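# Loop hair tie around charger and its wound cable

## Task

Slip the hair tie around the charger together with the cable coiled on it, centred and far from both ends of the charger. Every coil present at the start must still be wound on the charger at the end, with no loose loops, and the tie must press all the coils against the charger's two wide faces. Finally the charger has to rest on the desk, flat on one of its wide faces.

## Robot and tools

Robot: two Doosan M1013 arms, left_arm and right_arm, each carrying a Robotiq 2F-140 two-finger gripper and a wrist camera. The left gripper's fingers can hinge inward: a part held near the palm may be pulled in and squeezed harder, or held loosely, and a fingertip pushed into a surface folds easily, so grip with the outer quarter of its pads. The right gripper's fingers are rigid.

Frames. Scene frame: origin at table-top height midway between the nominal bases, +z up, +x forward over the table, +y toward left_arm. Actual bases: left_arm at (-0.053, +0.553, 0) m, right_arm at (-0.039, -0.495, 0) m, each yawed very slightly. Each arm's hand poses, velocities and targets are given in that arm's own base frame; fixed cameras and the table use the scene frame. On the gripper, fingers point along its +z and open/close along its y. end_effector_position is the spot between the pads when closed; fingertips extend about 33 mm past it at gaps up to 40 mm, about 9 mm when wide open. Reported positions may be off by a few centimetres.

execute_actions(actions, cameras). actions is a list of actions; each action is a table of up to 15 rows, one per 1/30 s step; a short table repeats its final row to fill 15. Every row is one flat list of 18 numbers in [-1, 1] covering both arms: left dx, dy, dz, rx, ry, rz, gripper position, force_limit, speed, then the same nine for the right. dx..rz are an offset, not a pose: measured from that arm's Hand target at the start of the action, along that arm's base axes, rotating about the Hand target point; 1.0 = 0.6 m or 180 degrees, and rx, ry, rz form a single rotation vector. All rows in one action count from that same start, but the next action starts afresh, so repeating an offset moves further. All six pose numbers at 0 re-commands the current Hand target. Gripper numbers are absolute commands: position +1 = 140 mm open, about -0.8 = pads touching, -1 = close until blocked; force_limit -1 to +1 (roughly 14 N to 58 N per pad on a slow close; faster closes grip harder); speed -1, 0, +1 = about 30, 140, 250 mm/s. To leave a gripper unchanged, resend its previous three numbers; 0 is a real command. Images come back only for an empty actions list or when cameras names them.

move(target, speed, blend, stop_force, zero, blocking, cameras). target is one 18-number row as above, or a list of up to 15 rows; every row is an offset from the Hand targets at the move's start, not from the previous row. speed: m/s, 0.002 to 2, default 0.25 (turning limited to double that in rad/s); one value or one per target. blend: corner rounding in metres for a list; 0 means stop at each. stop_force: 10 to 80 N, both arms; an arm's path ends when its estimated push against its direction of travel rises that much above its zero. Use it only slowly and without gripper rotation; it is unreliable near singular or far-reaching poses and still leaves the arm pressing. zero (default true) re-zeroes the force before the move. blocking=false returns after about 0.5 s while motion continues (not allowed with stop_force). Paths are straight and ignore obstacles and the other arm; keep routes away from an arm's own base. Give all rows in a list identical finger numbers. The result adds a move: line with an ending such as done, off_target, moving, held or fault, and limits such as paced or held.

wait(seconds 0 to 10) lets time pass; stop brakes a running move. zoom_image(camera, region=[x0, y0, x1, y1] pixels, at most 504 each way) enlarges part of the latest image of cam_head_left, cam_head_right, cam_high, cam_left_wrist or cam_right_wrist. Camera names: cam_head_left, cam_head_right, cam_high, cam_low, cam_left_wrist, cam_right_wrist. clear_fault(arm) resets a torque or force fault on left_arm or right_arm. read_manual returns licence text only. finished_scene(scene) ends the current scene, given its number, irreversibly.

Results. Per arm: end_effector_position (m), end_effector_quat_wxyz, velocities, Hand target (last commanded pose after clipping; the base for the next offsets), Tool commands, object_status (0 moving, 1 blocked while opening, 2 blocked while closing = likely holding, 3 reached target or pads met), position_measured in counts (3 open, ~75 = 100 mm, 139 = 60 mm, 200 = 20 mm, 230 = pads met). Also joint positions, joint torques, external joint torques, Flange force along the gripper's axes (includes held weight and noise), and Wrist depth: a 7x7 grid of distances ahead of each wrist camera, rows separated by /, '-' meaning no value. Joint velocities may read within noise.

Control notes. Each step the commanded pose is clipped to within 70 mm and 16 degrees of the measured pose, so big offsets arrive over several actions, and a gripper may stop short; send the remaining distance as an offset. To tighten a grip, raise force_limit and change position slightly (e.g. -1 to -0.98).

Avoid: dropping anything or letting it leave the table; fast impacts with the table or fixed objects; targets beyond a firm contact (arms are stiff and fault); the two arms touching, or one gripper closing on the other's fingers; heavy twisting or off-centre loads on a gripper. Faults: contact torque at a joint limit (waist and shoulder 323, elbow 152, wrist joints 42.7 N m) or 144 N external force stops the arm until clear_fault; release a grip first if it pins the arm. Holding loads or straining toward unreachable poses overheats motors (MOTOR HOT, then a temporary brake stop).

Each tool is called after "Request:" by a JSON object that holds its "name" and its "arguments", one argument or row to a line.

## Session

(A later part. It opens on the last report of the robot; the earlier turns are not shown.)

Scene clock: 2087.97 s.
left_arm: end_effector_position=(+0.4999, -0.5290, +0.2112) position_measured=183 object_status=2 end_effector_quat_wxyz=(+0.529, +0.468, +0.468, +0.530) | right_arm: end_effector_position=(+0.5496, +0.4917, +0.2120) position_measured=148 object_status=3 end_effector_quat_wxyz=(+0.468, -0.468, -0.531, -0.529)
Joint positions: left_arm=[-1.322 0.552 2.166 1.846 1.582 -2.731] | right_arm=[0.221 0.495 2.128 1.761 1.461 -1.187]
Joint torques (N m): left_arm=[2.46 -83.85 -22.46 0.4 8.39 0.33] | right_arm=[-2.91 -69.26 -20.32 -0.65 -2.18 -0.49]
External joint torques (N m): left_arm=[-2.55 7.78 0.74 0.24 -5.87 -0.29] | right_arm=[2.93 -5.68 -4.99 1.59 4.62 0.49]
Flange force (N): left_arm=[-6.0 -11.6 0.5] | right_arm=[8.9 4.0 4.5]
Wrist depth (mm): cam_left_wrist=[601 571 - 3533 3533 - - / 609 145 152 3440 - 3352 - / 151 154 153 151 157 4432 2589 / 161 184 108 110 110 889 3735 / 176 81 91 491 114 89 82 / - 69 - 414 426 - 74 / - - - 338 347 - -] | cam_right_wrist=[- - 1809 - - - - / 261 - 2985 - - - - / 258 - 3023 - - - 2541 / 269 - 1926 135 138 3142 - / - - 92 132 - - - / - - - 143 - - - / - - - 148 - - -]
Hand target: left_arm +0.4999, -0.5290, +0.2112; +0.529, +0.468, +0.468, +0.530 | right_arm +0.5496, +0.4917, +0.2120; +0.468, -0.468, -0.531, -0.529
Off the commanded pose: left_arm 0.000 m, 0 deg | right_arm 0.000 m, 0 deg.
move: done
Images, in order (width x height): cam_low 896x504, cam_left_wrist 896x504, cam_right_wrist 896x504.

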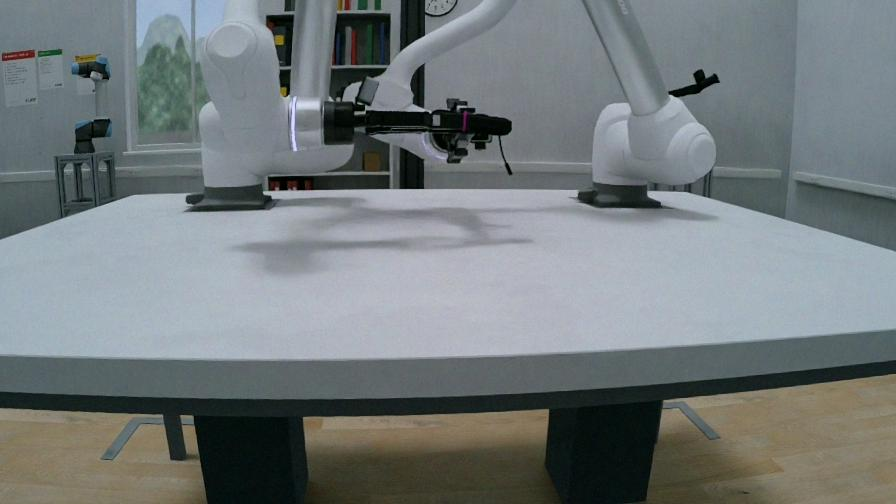

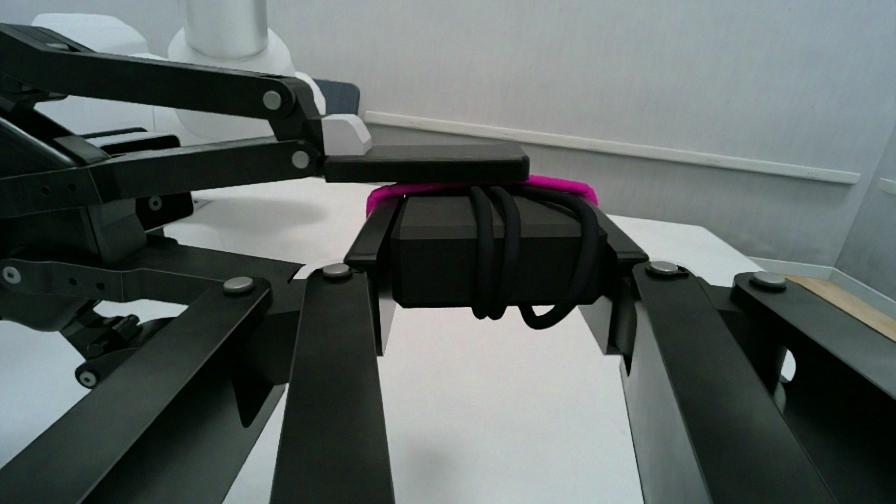

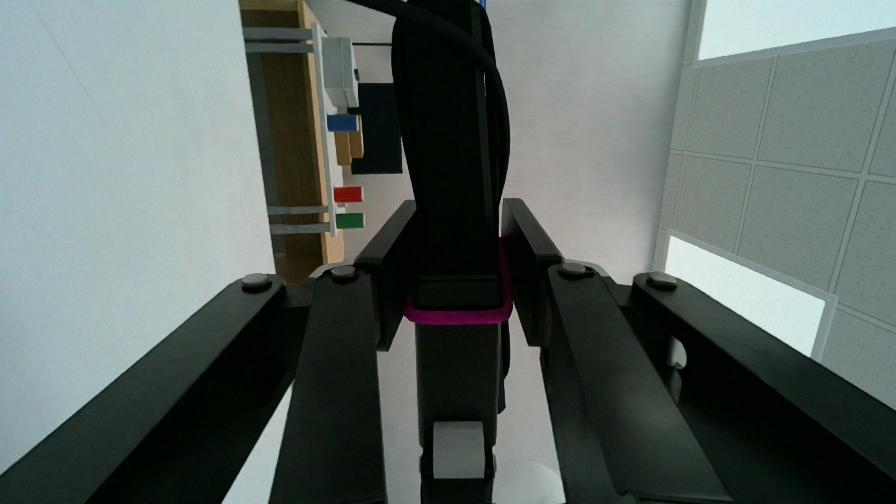

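Request:
{"name": "move", "arguments": {
  "target": [0,0,0,0,0,0,-1,0,-1,0,-0.02,0,0,0,0,-0.155,1,-1],
  "speed": 0.02,
  "cameras": ["cam_low","cam_left_wrist","cam_right_wrist"]
}}

Request:
{"name": "zoom_image", "arguments": {
  "camera": "cam_left_wrist",
  "region": [340, 80, 640, 380]
}}

Request:
{"name": "zoom_image", "arguments": {
  "camera": "cam_right_wrist",
  "region": [340, 150, 640, 450]
}}

Request:
{"name": "zoom_image", "arguments": {
  "camera": "cam_low",
  "region": [400, 80, 530, 170]
}}

Scene clock: 2100.20 s.
left_arm: end_effector_position=(+0.4999, -0.5290, +0.2112) position_measured=192 object_status=0 end_effector_quat_wxyz=(+0.529, +0.468, +0.469, +0.530) | right_arm: end_effector_position=(+0.5496, +0.4797, +0.2120) position_measured=148 object_status=3 end_effector_quat_wxyz=(+0.468, -0.468, -0.531, -0.529)
Joint positions: left_arm=[-1.322 0.552 2.166 1.846 1.582 -2.731] | right_arm=[0.201 0.492 2.134 1.743 1.471 -1.189]
Joint torques (N m): left_arm=[2.19 -82.42 -21.21 -0.11 7.76 0.31] | right_arm=[-4.91 -69.28 -21.63 0.07 -1.9 -0.5]
External joint torques (N m): left_arm=[-2.16 6.83 -0.38 0.73 -5.25 -0.26] | right_arm=[4.91 -5.24 -3.54 0.91 4.34 0.51]
Flange force (N): left_arm=[-6.9 -10.2 2.1] | right_arm=[8.7 1.4 6.5]
Wrist depth (mm): cam_left_wrist=[597 589 652 3352 - 3076 - / 174 156 649 3683 - 3352 3150 / 161 165 163 161 159 - - / 173 181 117 116 118 838 4217 / - 81 91 467 121 89 82 / - 69 - 412 424 - 74 / - - - 340 347 - -] | cam_right_wrist=[281 - 1974 114 - - 2232 / - 523 2985 - 3184 - 1942 / - 425 2319 - 3412 2948 2041 / - - 1990 133 115 3227 - / - - 92 133 - 2683 - / - - - 143 - 79 - / - - - 149 - - -]
Hand target: left_arm +0.4999, -0.5290, +0.2112; +0.529, +0.468, +0.468, +0.530 | right_arm +0.5496, +0.4797, +0.2120; +0.468, -0.468, -0.531, -0.529
Off the commanded pose: left_arm 0.000 m, 0 deg | right_arm 0.000 m, 0 deg.
move: done
Images, in order (width x height): cam_low 896x504, cam_left_wrist 896x504, cam_right_wrist 896x504.

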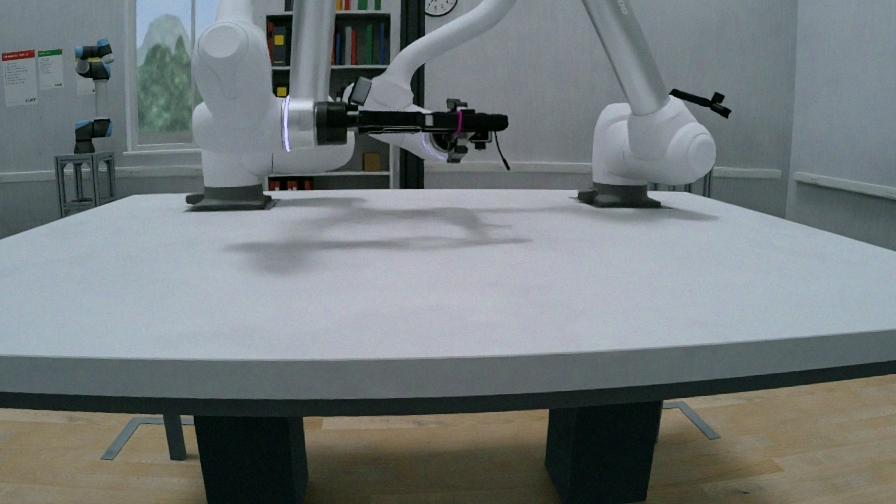

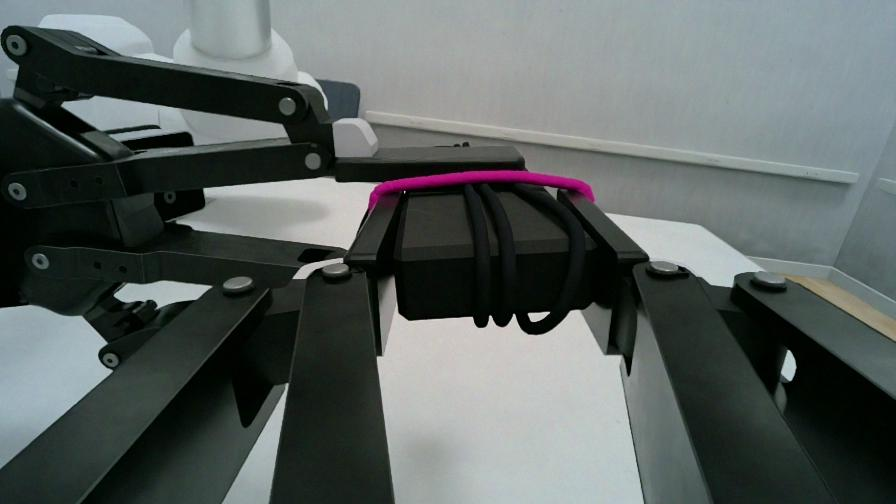

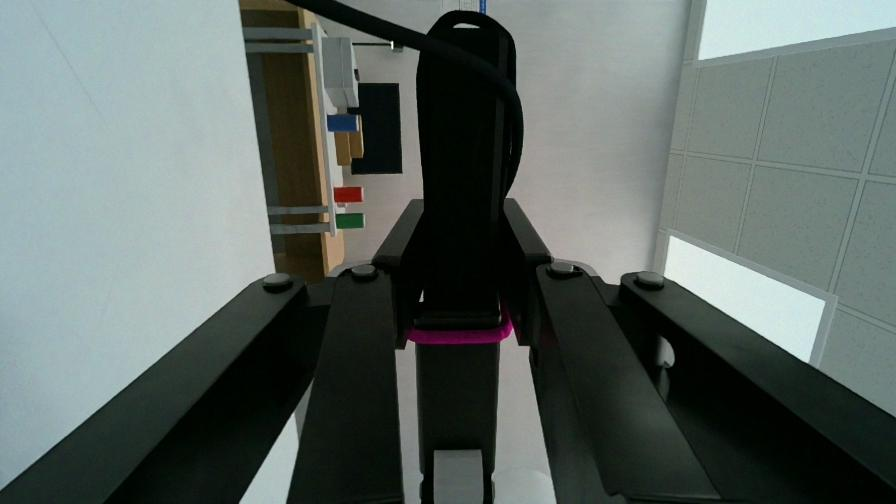

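Scaled by 1.680 from the camera's 896x504 image, which has a finer 1280x720 frame.

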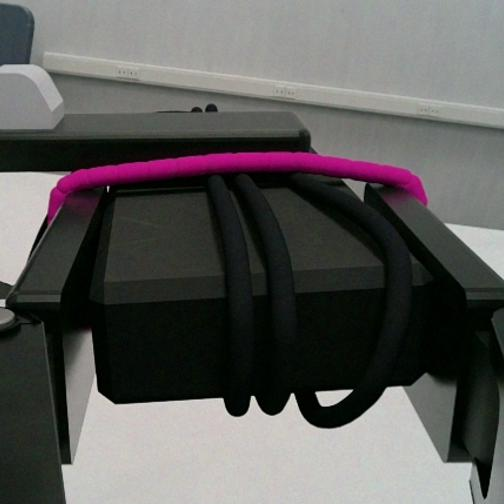

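Scaled by 1.680 from the camera's 896x504 image, which has a finer 1280x720 frame.

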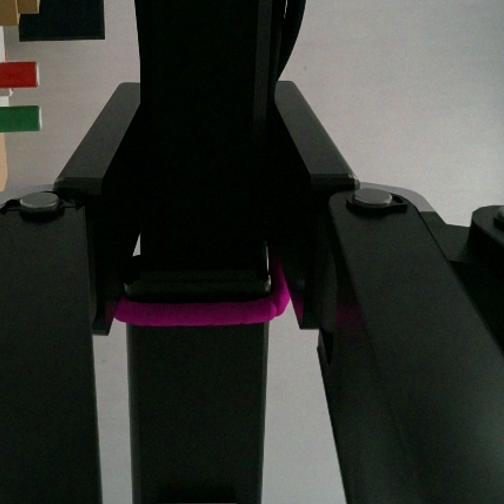

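Scaled by 3.877 from the camera's 896x504 image, which has a finer 1280x720 frame.

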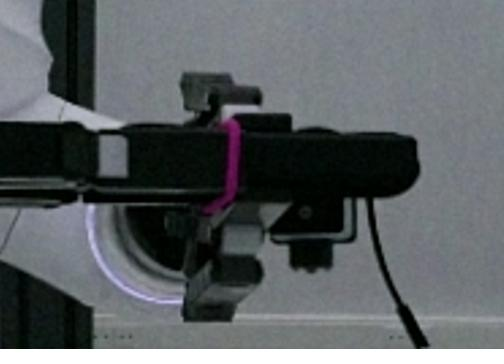

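Request:
{"name": "execute_actions", "arguments": {
  "actions": [
    [[0,0,0,0,0,0,-1,0,-1,0,0,0,0,0,0,-0.98,0.2,-1]],
    [[0,0,0,0,0,0,-1,0,-1,0,0,0,0,0,0,-0.98,0.2,-1]]
  ],
  "cameras": ["cam_low","cam_left_wrist","cam_right_wrist"]
}}

Scene clock: 2115.47 s.
left_arm: end_effector_position=(+0.4999, -0.5290, +0.2112) position_measured=192 object_status=2 end_effector_quat_wxyz=(+0.529, +0.468, +0.468, +0.530) | right_arm: end_effector_position=(+0.5496, +0.4797, +0.2120) position_measured=154 object_status=2 end_effector_quat_wxyz=(+0.468, -0.468, -0.531, -0.529)
Joint positions: left_arm=[-1.322 0.552 2.166 1.846 1.582 -2.731] | right_arm=[0.201 0.492 2.134 1.743 1.471 -1.189]
Joint torques (N m): left_arm=[-4.8 -82.21 -23.21 1.94 6.93 0.23] | right_arm=[-5.01 -69.05 -25.78 2.66 -3.17 -0.56]
External joint torques (N m): left_arm=[4.67 6.24 1.58 -1.3 -4.41 -0.18] | right_arm=[5.02 -5.45 0.64 -1.68 5.61 0.57]
External joint torques at the end of the 1st action: left_arm=[4.66 6.34 1.64 -1.29 -4.58 -0.18] | right_arm=[4.55 -5.64 0.45 -1.53 5.59 0.56]
Flange force (N): left_arm=[-0.6 -10.5 8.9] | right_arm=[9.2 -5.6 -0.4]
Flange force at the end of the 1st action (N): left_arm=[-0.6 -10.6 9.0] | right_arm=[9.5 -5.2 -0.9]
Wrist depth (mm): cam_left_wrist=[590 600 - - - 3789 3789 / 173 156 169 4217 - 3962 - / 162 165 163 161 158 - 3902 / 173 181 117 118 118 852 - / 422 81 80 461 120 89 81 / - 69 - 410 425 - 73 / - - - 341 346 - -] | cam_right_wrist=[- 548 1990 - 3023 3791 - / - - 1658 - - - - / 290 386 2462 - - - - / 288 - 1823 131 137 3227 - / 266 - 92 134 - - - / - - - 143 - 79 - / - - - 150 - - -]
Hand target: left_arm +0.4999, -0.5290, +0.2112; +0.529, +0.468, +0.468, +0.530 | right_arm +0.5496, +0.4797, +0.2120; +0.468, -0.468, -0.531, -0.529
Off the commanded pose: left_arm 0.000 m, 0 deg | right_arm 0.000 m, 0 deg.
Images, in order (width x height): cam_low 896x504, cam_left_wrist 896x504, cam_right_wrist 896x504.

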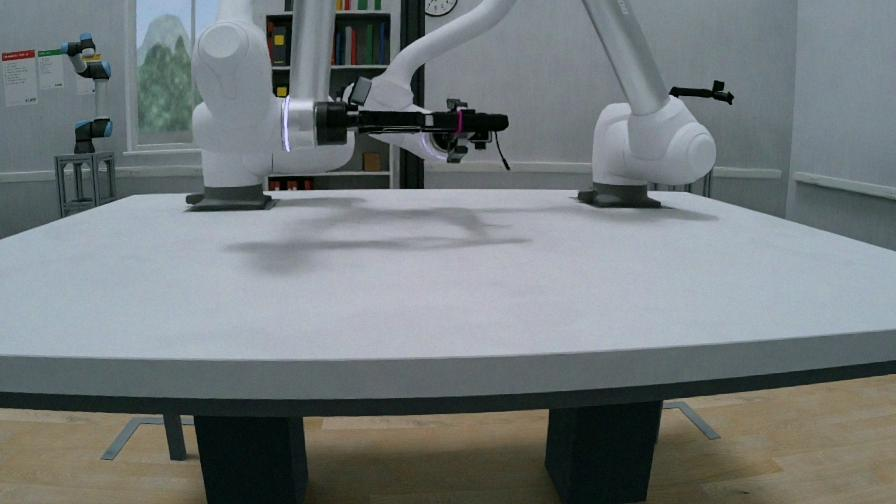

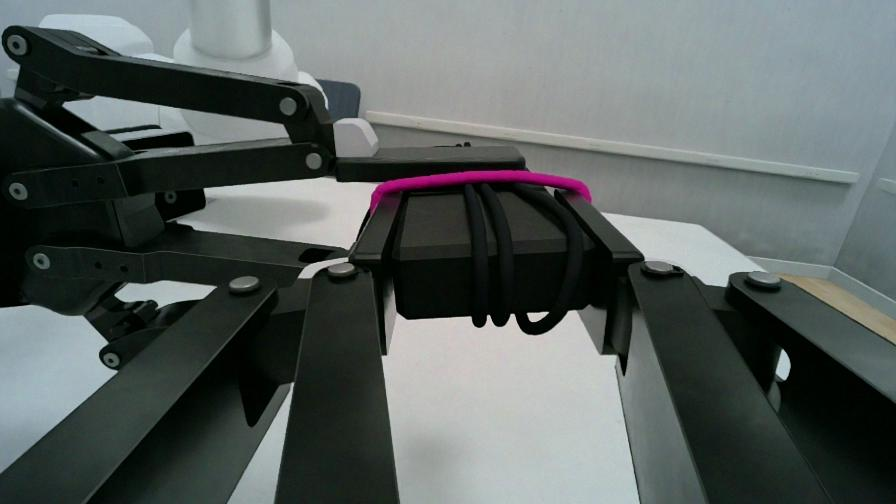

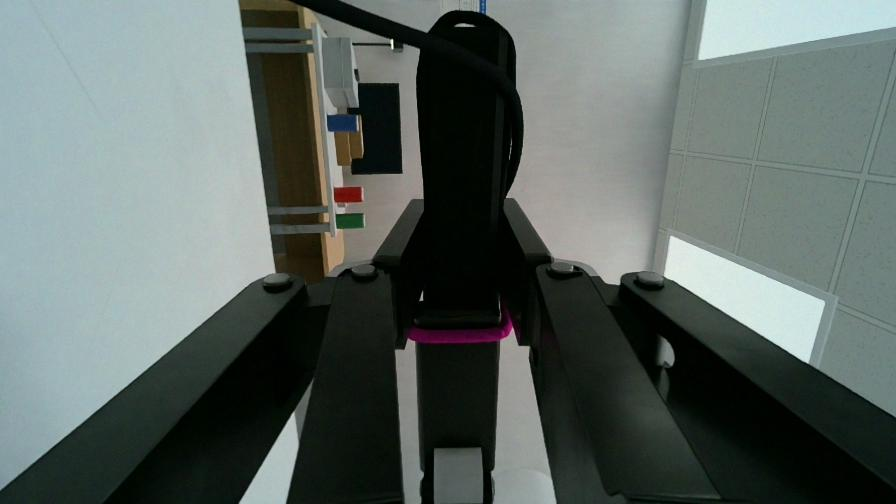

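Request:
{"name": "move", "arguments": {
  "target": [
    [0,0,0,0,0,0,-0.083,0,0,0,0,0,0,0,0,-0.98,0.2,-1],
    [0,-0.06,0,0,0,0,-0.083,0,0,0,0,0,0,0,0,-0.98,0.2,-1],
    [0,-0.06,0,0,0,0,-0.43,-1,-1,0,0,0,0,0,0,-0.98,0.2,-1]
  ],
  "speed": 0.1,
  "cameras": ["cam_low","cam_left_wrist","cam_right_wrist"]
}}

Request:
{"name": "zoom_image", "arguments": {
  "camera": "cam_low",
  "region": [300, 60, 540, 195]
}}

Scene clock: 2139.43 s.
left_arm: end_effector_position=(+0.4999, -0.5650, +0.2112) position_measured=183 object_status=0 end_effector_quat_wxyz=(+0.529, +0.469, +0.468, +0.530) | right_arm: end_effector_position=(+0.5496, +0.4797, +0.2120) position_measured=155 object_status=2 end_effector_quat_wxyz=(+0.468, -0.468, -0.531, -0.529)
Joint positions: left_arm=[-1.337 0.581 2.099 1.833 1.578 -2.691] | right_arm=[0.201 0.492 2.134 1.743 1.471 -1.189]
Joint torques (N m): left_arm=[-1.24 -79.61 -23.38 1.15 3.4 0.45] | right_arm=[0.86 -75.35 -24.96 1.58 1.84 -0.38]
External joint torques (N m): left_arm=[1.14 0.42 0.6 -0.45 -0.94 -0.4] | right_arm=[-0.89 0.8 -0.15 -0.59 0.6 0.39]
Flange force (N): left_arm=[1.4 -1.2 1.5] | right_arm=[-0.9 1.8 -2.6]
Wrist depth (mm): cam_left_wrist=[608 581 3268 - - - 3582 / 623 120 677 3789 3352 2514 - / 131 130 129 135 3735 - - / 153 644 114 118 119 835 3533 / 143 81 85 142 119 89 80 / - 69 - 409 430 - 72 / - - - 339 342 - -] | cam_right_wrist=[- 538 1990 - - 3227 2211 / - 533 2113 - 3317 - 2253 / - - 3272 - - - 2412 / - 380 1851 126 129 2274 2341 / - - 92 133 - - 2113 / - - - 132 - - - / - - - 127 - - -]
Hand target: left_arm +0.4999, -0.5650, +0.2112; +0.529, +0.468, +0.468, +0.530 | right_arm +0.5496, +0.4797, +0.2120; +0.468, -0.468, -0.531, -0.529
Off the commanded pose: left_arm 0.000 m, 0 deg | right_arm 0.000 m, 0 deg.
move: done
Images, in order (width x height): cam_low 896x504, cam_left_wrist 896x504, cam_right_wrist 896x504.

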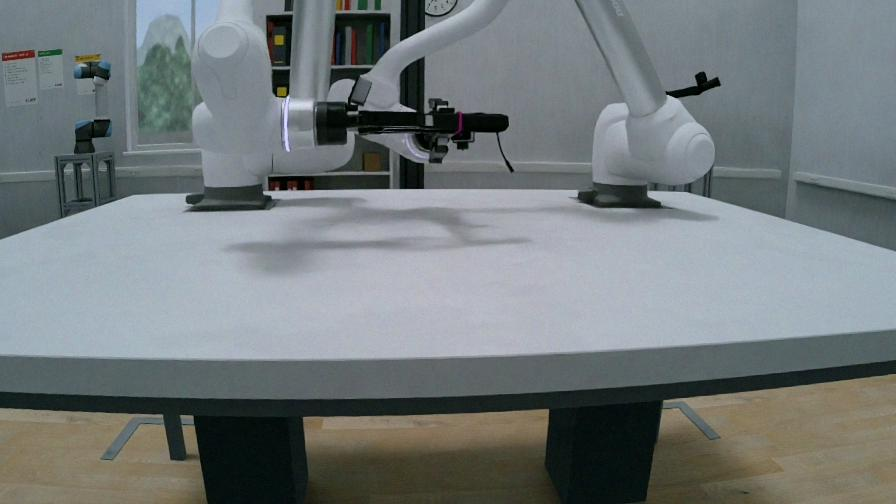

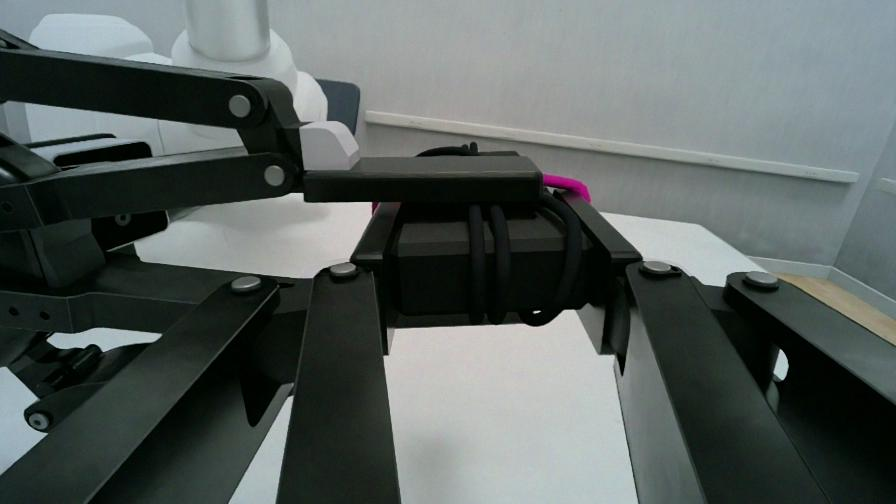

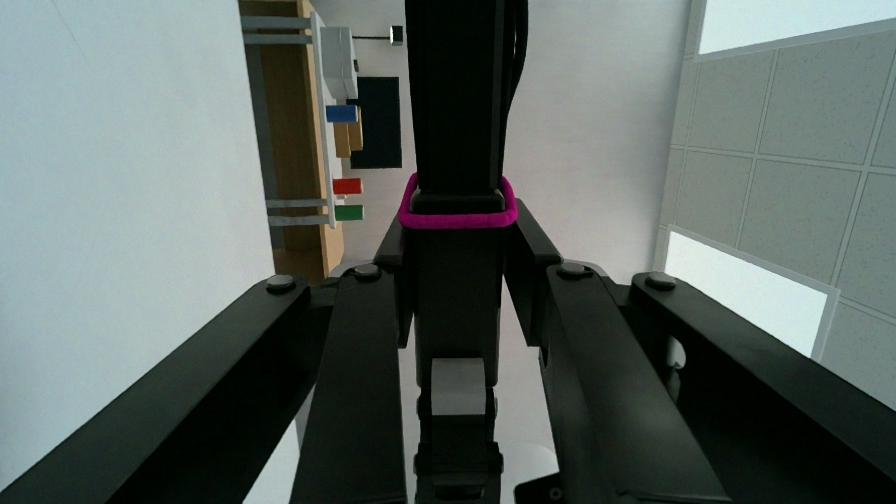

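Scaled by 2.100 from the camera's 896x504 image, which has a finer 1280x720 frame.

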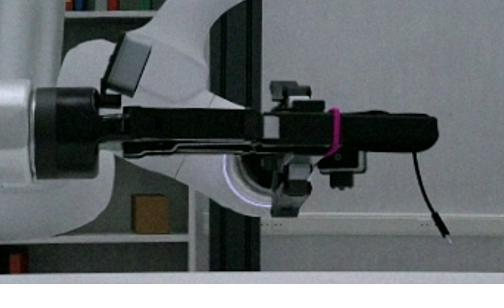

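Request:
{"name": "move", "arguments": {
  "target": [0,0.04,0,0,0,0,-0.43,-1,-1,0,0,0,0,0,0,-0.98,0.2,-1],
  "speed": 0.03,
  "cameras": ["cam_low","cam_left_wrist","cam_right_wrist"]
}}

Request:
{"name": "zoom_image", "arguments": {
  "camera": "cam_low",
  "region": [300, 60, 540, 195]
}}

Scene clock: 2148.17 s.
left_arm: end_effector_position=(+0.4999, -0.5410, +0.2112) position_measured=183 object_status=3 end_effector_quat_wxyz=(+0.529, +0.468, +0.468, +0.530) | right_arm: end_effector_position=(+0.5496, +0.4797, +0.2120) position_measured=155 object_status=2 end_effector_quat_wxyz=(+0.468, -0.468, -0.531, -0.529)
Joint positions: left_arm=[-1.328 0.562 2.144 1.841 1.581 -2.717] | right_arm=[0.201 0.492 2.134 1.743 1.471 -1.189]
Joint torques (N m): left_arm=[2.86 -74.93 -19.85 -0.71 2.58 0.46] | right_arm=[0.29 -79.19 -24.28 0.95 3.78 -0.41]
External joint torques (N m): left_arm=[-2.93 -2.08 -2.31 1.37 -0.08 -0.42] | right_arm=[-0.22 4.63 -1 0.03 -1.34 0.41]
Flange force (N): left_arm=[-3.0 3.3 -1.6] | right_arm=[-7.1 5.7 2.5]
Wrist depth (mm): cam_left_wrist=[604 590 3352 - - - - / 617 144 152 - 3631 - 3582 / 151 155 159 151 3631 4022 4669 / 160 178 114 118 119 857 - / 177 81 85 464 119 89 80 / - 69 - 409 425 - 73 / - - - 338 345 - -] | cam_right_wrist=[- - 2024 115 3272 - - / - 456 2912 120 3062 3272 - / - - 2232 130 2948 3852 - / 285 - 1895 134 129 2714 - / - - 92 133 - - 2296 / - - - 144 - - - / - - - 143 - - -]
Hand target: left_arm +0.4999, -0.5410, +0.2112; +0.529, +0.468, +0.468, +0.530 | right_arm +0.5496, +0.4797, +0.2120; +0.468, -0.468, -0.531, -0.529
Off the commanded pose: left_arm 0.000 m, 0 deg | right_arm 0.000 m, 0 deg.
move: done
Images, in order (width x height): cam_low 896x504, cam_left_wrist 896x504, cam_right_wrist 896x504.

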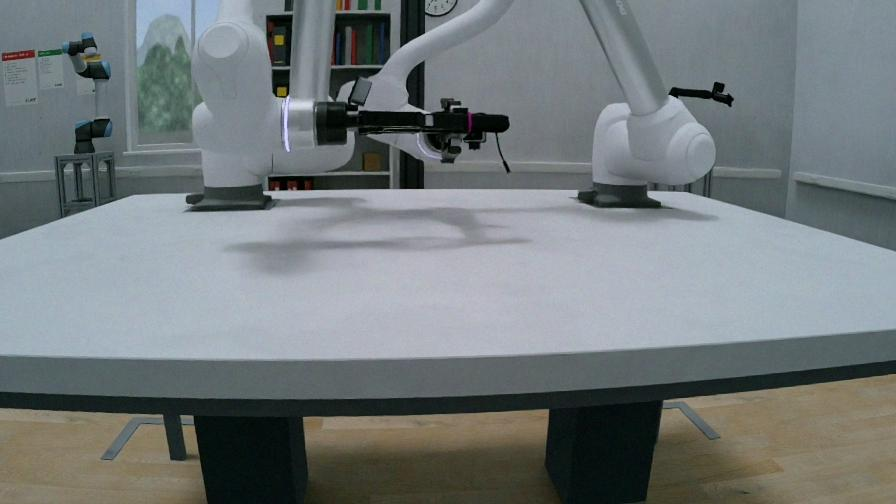

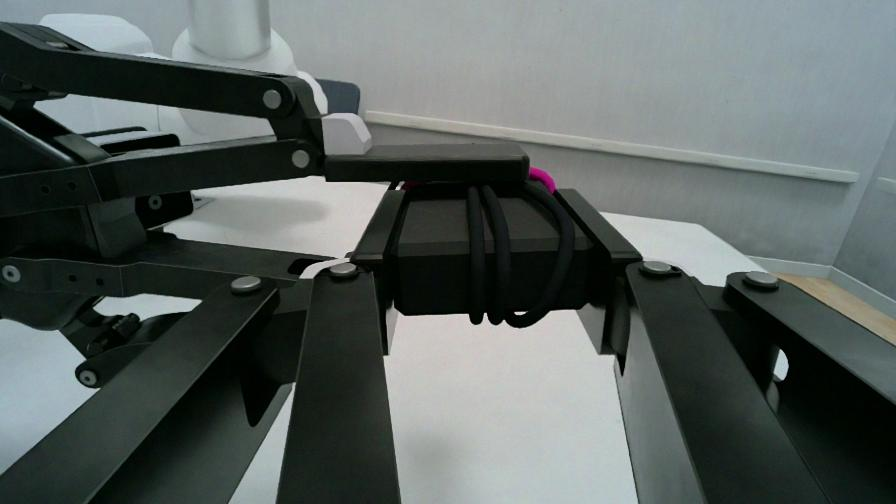

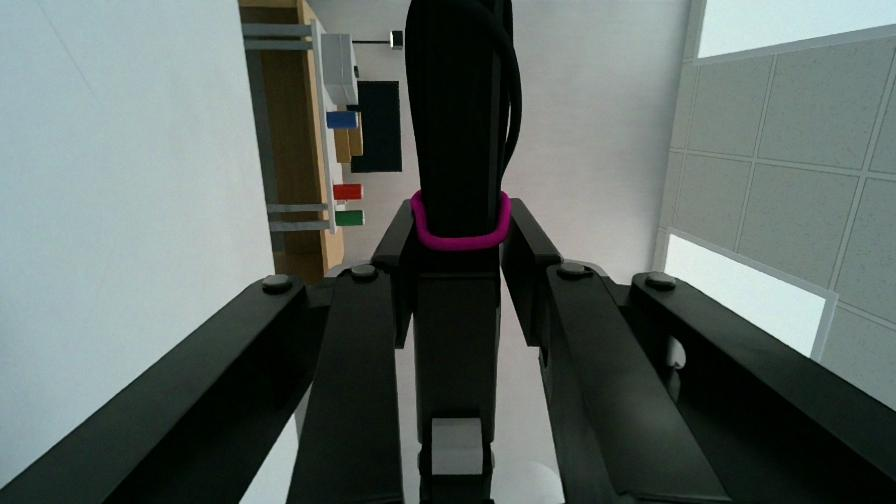

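Scaled by 2.100 from the camera's 896x504 image, which has a finer 1280x720 frame.

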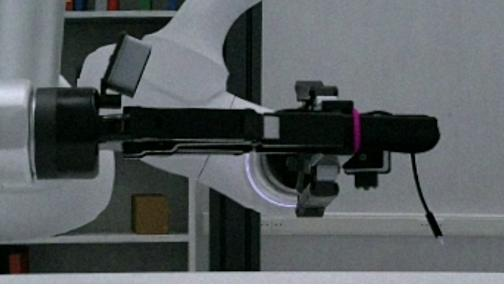

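Request:
{"name": "move", "arguments": {
  "target": [
    [0,0,0,0,0,0,0,0,0,0,0,0,0,0,0,-0.98,0.2,-1],
    [-0.25,0,0,0,0,0,0,0,0,0,0,0,0,0,0,-0.98,0.2,-1],
    [-0.2,0.05,0.25,0,0.2,0,0,0,0,0,0,0,0,0,0,-0.98,0.2,-1],
    [0.027,0.077,0.27,0,0.5,0,0.43,0,0,0,0,0,0,0,0,-0.98,0.2,-1]
  ],
  "speed": 0.15,
  "cameras": ["cam_low","cam_left_wrist","cam_right_wrist","cam_head_left"]
}}

Request:
{"name": "zoom_image", "arguments": {
  "camera": "cam_low",
  "region": [300, 60, 540, 195]
}}

Scene clock: 2191.00 s.
left_arm: end_effector_position=(+0.3540, -0.5409, +0.2112) position_measured=129 object_status=3 end_effector_quat_wxyz=(+0.529, +0.469, +0.468, +0.530) | right_arm: end_effector_position=(+0.5496, +0.4797, +0.2120) position_measured=155 object_status=2 end_effector_quat_wxyz=(+0.468, -0.468, -0.531, -0.529)
Joint positions: left_arm=[-1.59 0.541 2.193 1.601 1.691 -2.73] | right_arm=[0.201 0.492 2.134 1.743 1.471 -1.189]
Joint torques (N m): left_arm=[0.57 -71.64 -20.08 1.04 2.5 0.38] | right_arm=[1.37 -77.41 -24.39 1.12 3.23 -0.35]
External joint torques (N m): left_arm=[-0.63 -2.02 -0.3 -0.02 0.01 -0.33] | right_arm=[-1.45 2.95 -0.7 -0.13 -0.79 0.36]
Flange force (N): left_arm=[1.4 3.2 -0.9] | right_arm=[-4.4 4.4 -0.9]
Wrist depth (mm): cam_left_wrist=[611 556 - - - - - / 601 596 662 - - - - / 654 718 941 172 158 3040 3440 / 612 650 114 118 119 822 4842 / 465 81 85 461 119 89 80 / - 69 - 410 427 - 72 / - - - 338 346 - -] | cam_right_wrist=[- 570 1942 2714 - - - / - - 3062 - - - - / - 383 2341 - - - - / 252 - 132 275 134 2985 2211 / - - 86 - 118 92 2171 / - - - 348 - - - / - - - 357 - - -]
Hand target: left_arm +0.3540, -0.5410, +0.2112; +0.529, +0.469, +0.468, +0.530 (not the last commanded pose) | right_arm +0.5496, +0.4797, +0.2120; +0.468, -0.468, -0.531, -0.529
Tool commands: left_gripper/position=+0.0 left_gripper/force_limit=+0.0 left_gripper/speed=+0.0 right_gripper/position=-0.98 right_gripper/force_limit=+0.2 right_gripper/speed=-1.0
Off the commanded pose: left_arm 0.234 m, 90 deg | right_arm 0.000 m, 0 deg.
move: held (left_arm; a check stopped the path); path passed 2 of 4 targets; target 4's new numbers were not sent; limits=held
pose unreachable (left arm): on one or more control steps of this call, first in action 0 (counted from 0), this arm could not follow its commanded pose, so it was not sent that pose on those steps. It may still have moved: this result reports where it is.
cause: moving toward the commanded pose would bring a part of the arm too close to another arm (a part of this arm just beyond joint 4 (forearm roll) and a part of the right arm just beyond its joint 2 (shoulder), where that arm would come to rest).
Images, in order (width x height): cam_head_left 896x504, cam_low 896x504, cam_left_wrist 896x504, cam_right_wrist 896x504.

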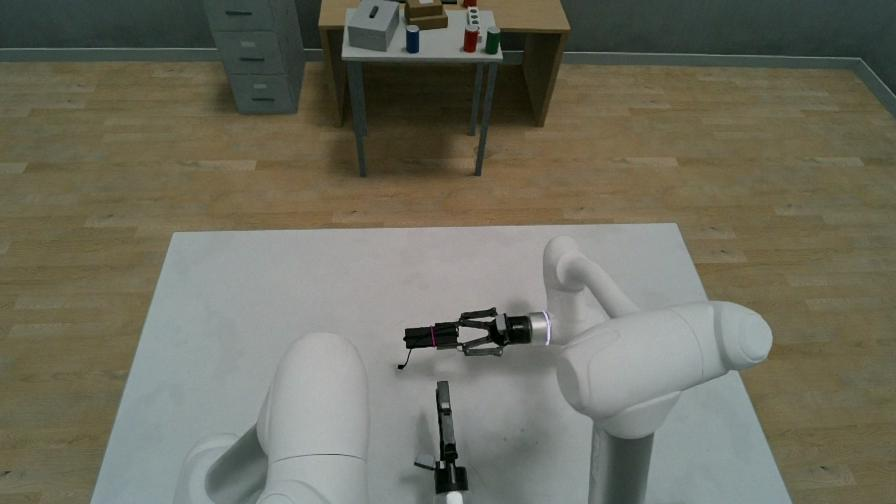

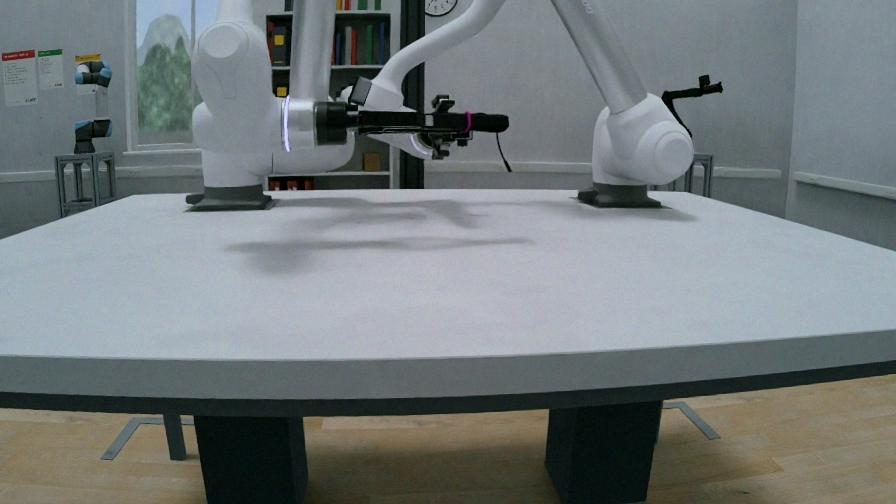

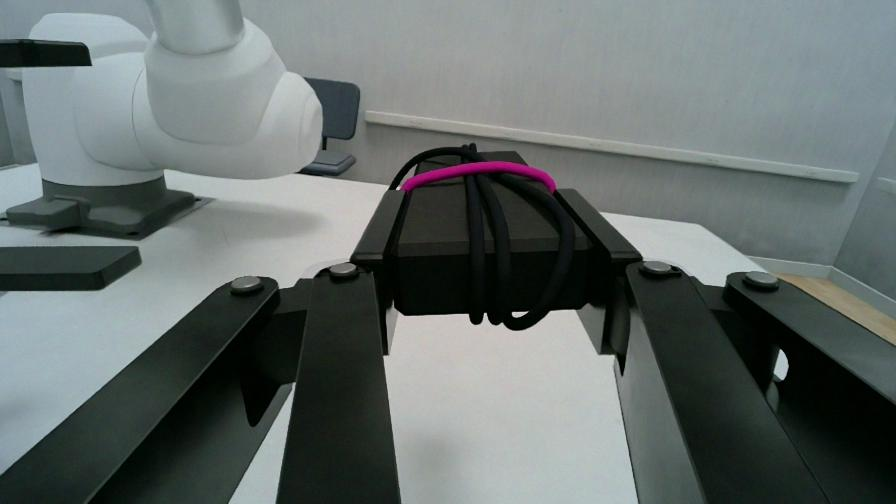

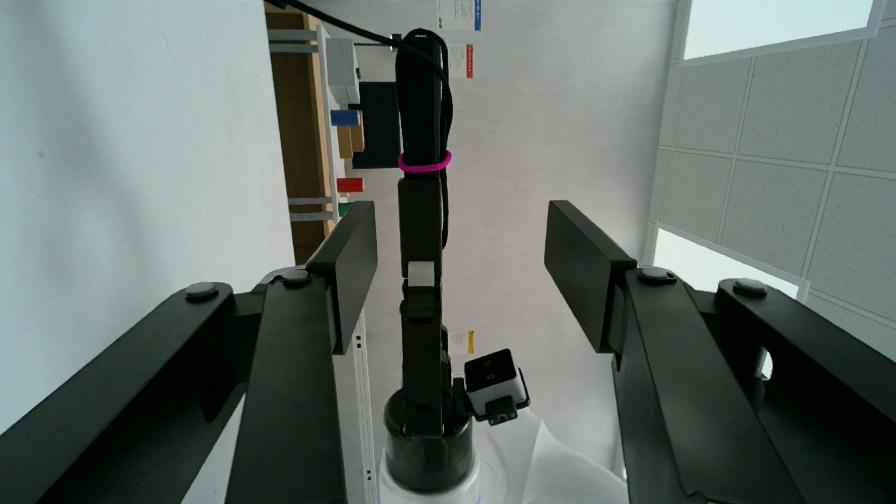

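Scaled by 2.100 from the camera's 896x504 image, which has a finer 1280x720 frame.

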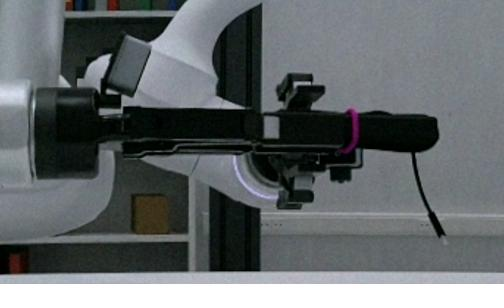

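Request:
{"name": "move", "arguments": {
  "target": [
    [0,0.25,0,0,0,0,0,0,0,0,0,0,0,0,0,-0.98,0.2,-1],
    [0.1,0.3,0.35,0,0.5,0,0,0,0,0,0,0,0,0,0,-0.98,0.2,-1],
    [0.27,0.077,0.31,0,0.5,0,0.43,0,0,0,0,0,0,0,0,-0.98,0.2,-1]
  ],
  "speed": 0.2,
  "blend": [0.03,0.05,0],
  "cameras": ["cam_low","cam_right_wrist","cam_head_left"]
}}

Scene clock: 2207.27 s.
left_arm: end_effector_position=(+0.5160, -0.4948, +0.3972) position_measured=75 object_status=0 end_effector_quat_wxyz=(+0.043, +0.706, +0.705, +0.044) | right_arm: end_effector_position=(+0.5496, +0.4797, +0.2120) position_measured=155 object_status=2 end_effector_quat_wxyz=(+0.468, -0.468, -0.531, -0.529)
Joint positions: left_arm=[-0.856 0.207 1.421 0.094 1.434 -0.864] | right_arm=[0.201 0.492 2.134 1.743 1.471 -1.189]
Joint torques (N m): left_arm=[0.38 -61.93 -41.51 4.5 -0.33 0.35] | right_arm=[1.32 -77.98 -24.67 1 3.17 -0.31]
External joint torques (N m): left_arm=[-0.14 -1.12 -0.45 0.07 0.13 -0.34] | right_arm=[-1.26 3.49 -0.42 -0.02 -0.73 0.32]
Flange force (N): left_arm=[0.2 -1.0 -1.2] | right_arm=[-5.4 4.1 -0.5]
Wrist depth (mm): cam_left_wrist=[597 703 3735 - 3533 - - / 620 707 820 3582 3310 3440 4085 / 652 778 1013 172 158 3582 3310 / 593 639 114 118 118 886 3631 / 467 81 85 464 119 89 80 / - 69 - 411 424 - 72 / - - - 339 343 - -] | cam_right_wrist=[439 458 481 - - - 1625 / 461 - 500 - 535 - 1571 / 477 - - - - 617 1809 / - 532 152 336 147 123 1911 / - 88 353 356 - - 91 / - - - 386 - - - / - - - 386 - - -]
Hand target: left_arm +0.5160, -0.4948, +0.3972; +0.043, +0.706, +0.705, +0.044 | right_arm +0.5496, +0.4797, +0.2120; +0.468, -0.468, -0.531, -0.529
Off the commanded pose: left_arm 0.000 m, 0 deg | right_arm 0.000 m, 0 deg.
move: done
Images, in order (width x height): cam_head_left 896x504, cam_low 896x504, cam_right_wrist 896x504.

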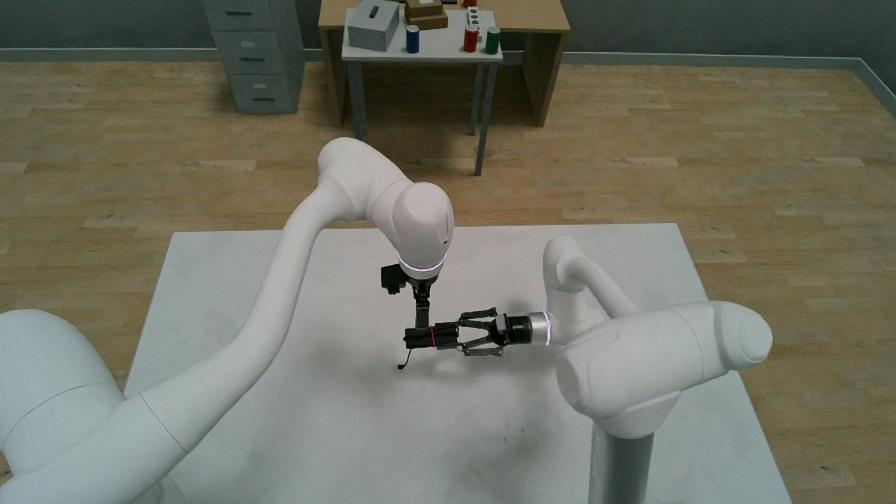

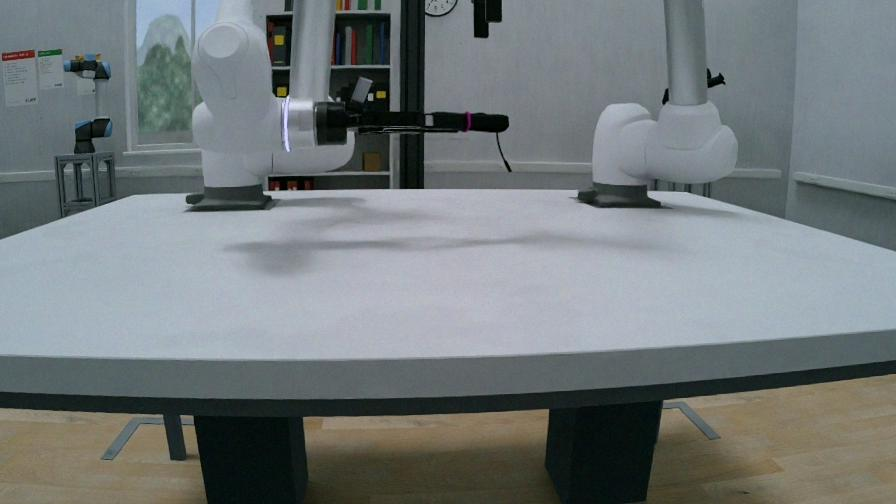

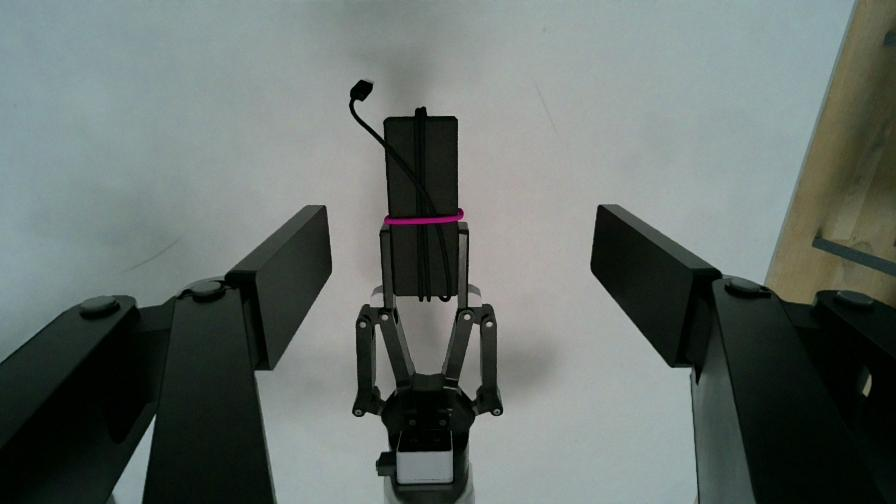

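Request:
{"name": "move", "arguments": {
  "target": [
    [0,-0.032,-0.2,0,0,0,0.43,0,0,0,0,0,0,0,0,-0.98,0.2,-1],
    [0,-0.032,-0.2838,0,0,0,0.43,0,0,0,0,0,0,0,0,-0.98,0.2,-1]
  ],
  "speed": [0.2,0.1],
  "blend": [0.02,0],
  "cameras": ["cam_low","cam_left_wrist","cam_right_wrist"]
}}

Request:
{"name": "zoom_image", "arguments": {
  "camera": "cam_low",
  "region": [300, 60, 540, 195]
}}

Scene clock: 2230.10 s.
left_arm: end_effector_position=(+0.5161, -0.5140, +0.2269) position_measured=75 object_status=3 end_effector_quat_wxyz=(+0.043, +0.706, +0.705, +0.044) | right_arm: end_effector_position=(+0.5496, +0.4797, +0.2120) position_measured=155 object_status=2 end_effector_quat_wxyz=(+0.468, -0.468, -0.531, -0.529)
Joint positions: left_arm=[-0.874 0.285 1.634 0.104 1.147 -0.912] | right_arm=[0.201 0.492 2.134 1.743 1.471 -1.189]
Joint torques (N m): left_arm=[0.25 -67.12 -39.43 4.19 -0.26 0.39] | right_arm=[1.5 -77.64 -24.82 1.12 3.21 -0.32]
External joint torques (N m): left_arm=[0.22 -1.93 -0.31 0.12 0.09 -0.39] | right_arm=[-1.49 3.16 -0.18 -0.14 -0.77 0.33]
Flange force (N): left_arm=[1.5 -1.6 -1.7] | right_arm=[-4.8 3.5 -1.2]
Wrist depth (mm): cam_left_wrist=[598 683 163 3440 177 162 5127 / 614 697 198 3735 177 2905 - / 642 783 815 172 178 3228 - / 580 646 114 118 118 852 3735 / 469 81 85 464 119 89 80 / - 69 - 412 424 - 72 / - - - 337 346 - -] | cam_right_wrist=[- 319 207 - 359 - - / 314 - - - - - 397 / - - 348 - 389 - 424 / - - 132 148 148 420 - / - 88 159 154 166 - - / - - 415 - - - - / - - 185 462 189 - -]
Hand target: left_arm +0.5160, -0.5140, +0.2269; +0.043, +0.706, +0.705, +0.044 | right_arm +0.5496, +0.4797, +0.2120; +0.468, -0.468, -0.531, -0.529
Off the commanded pose: left_arm 0.000 m, 0 deg | right_arm 0.000 m, 0 deg.
move: done
Images, in order (width x height): cam_low 896x504, cam_left_wrist 896x504, cam_right_wrist 896x504.

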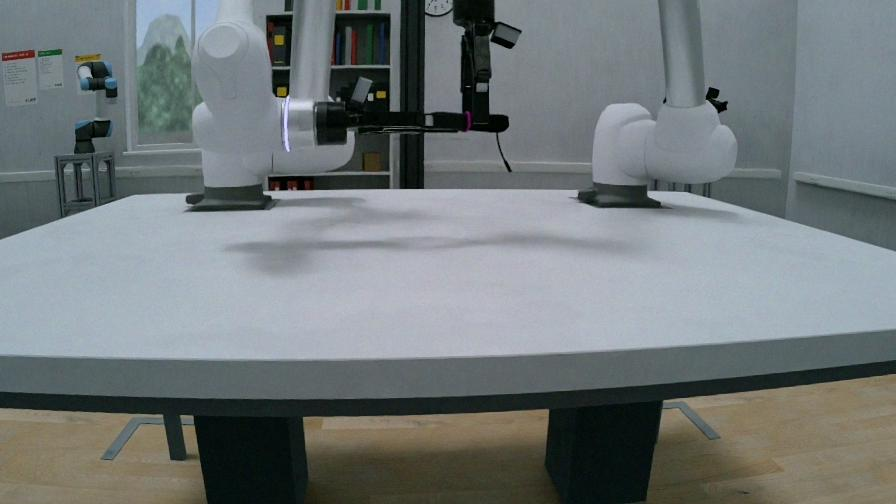

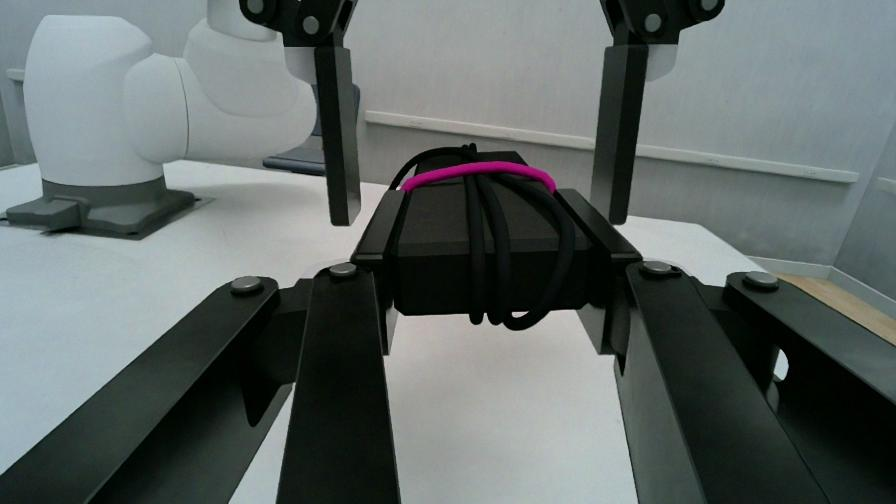

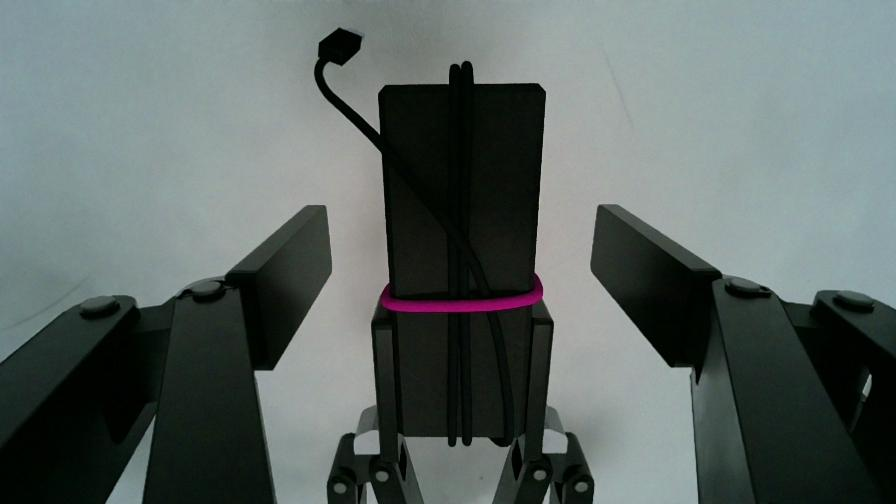

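Scaled by 2.100 from the camera's 896x504 image, which has a finer 1280x720 frame.

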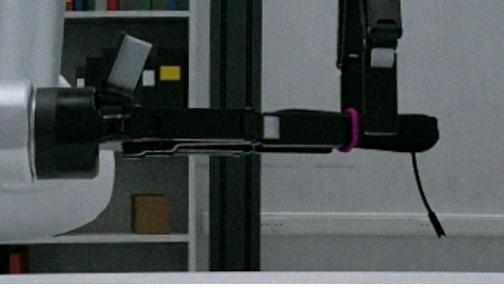

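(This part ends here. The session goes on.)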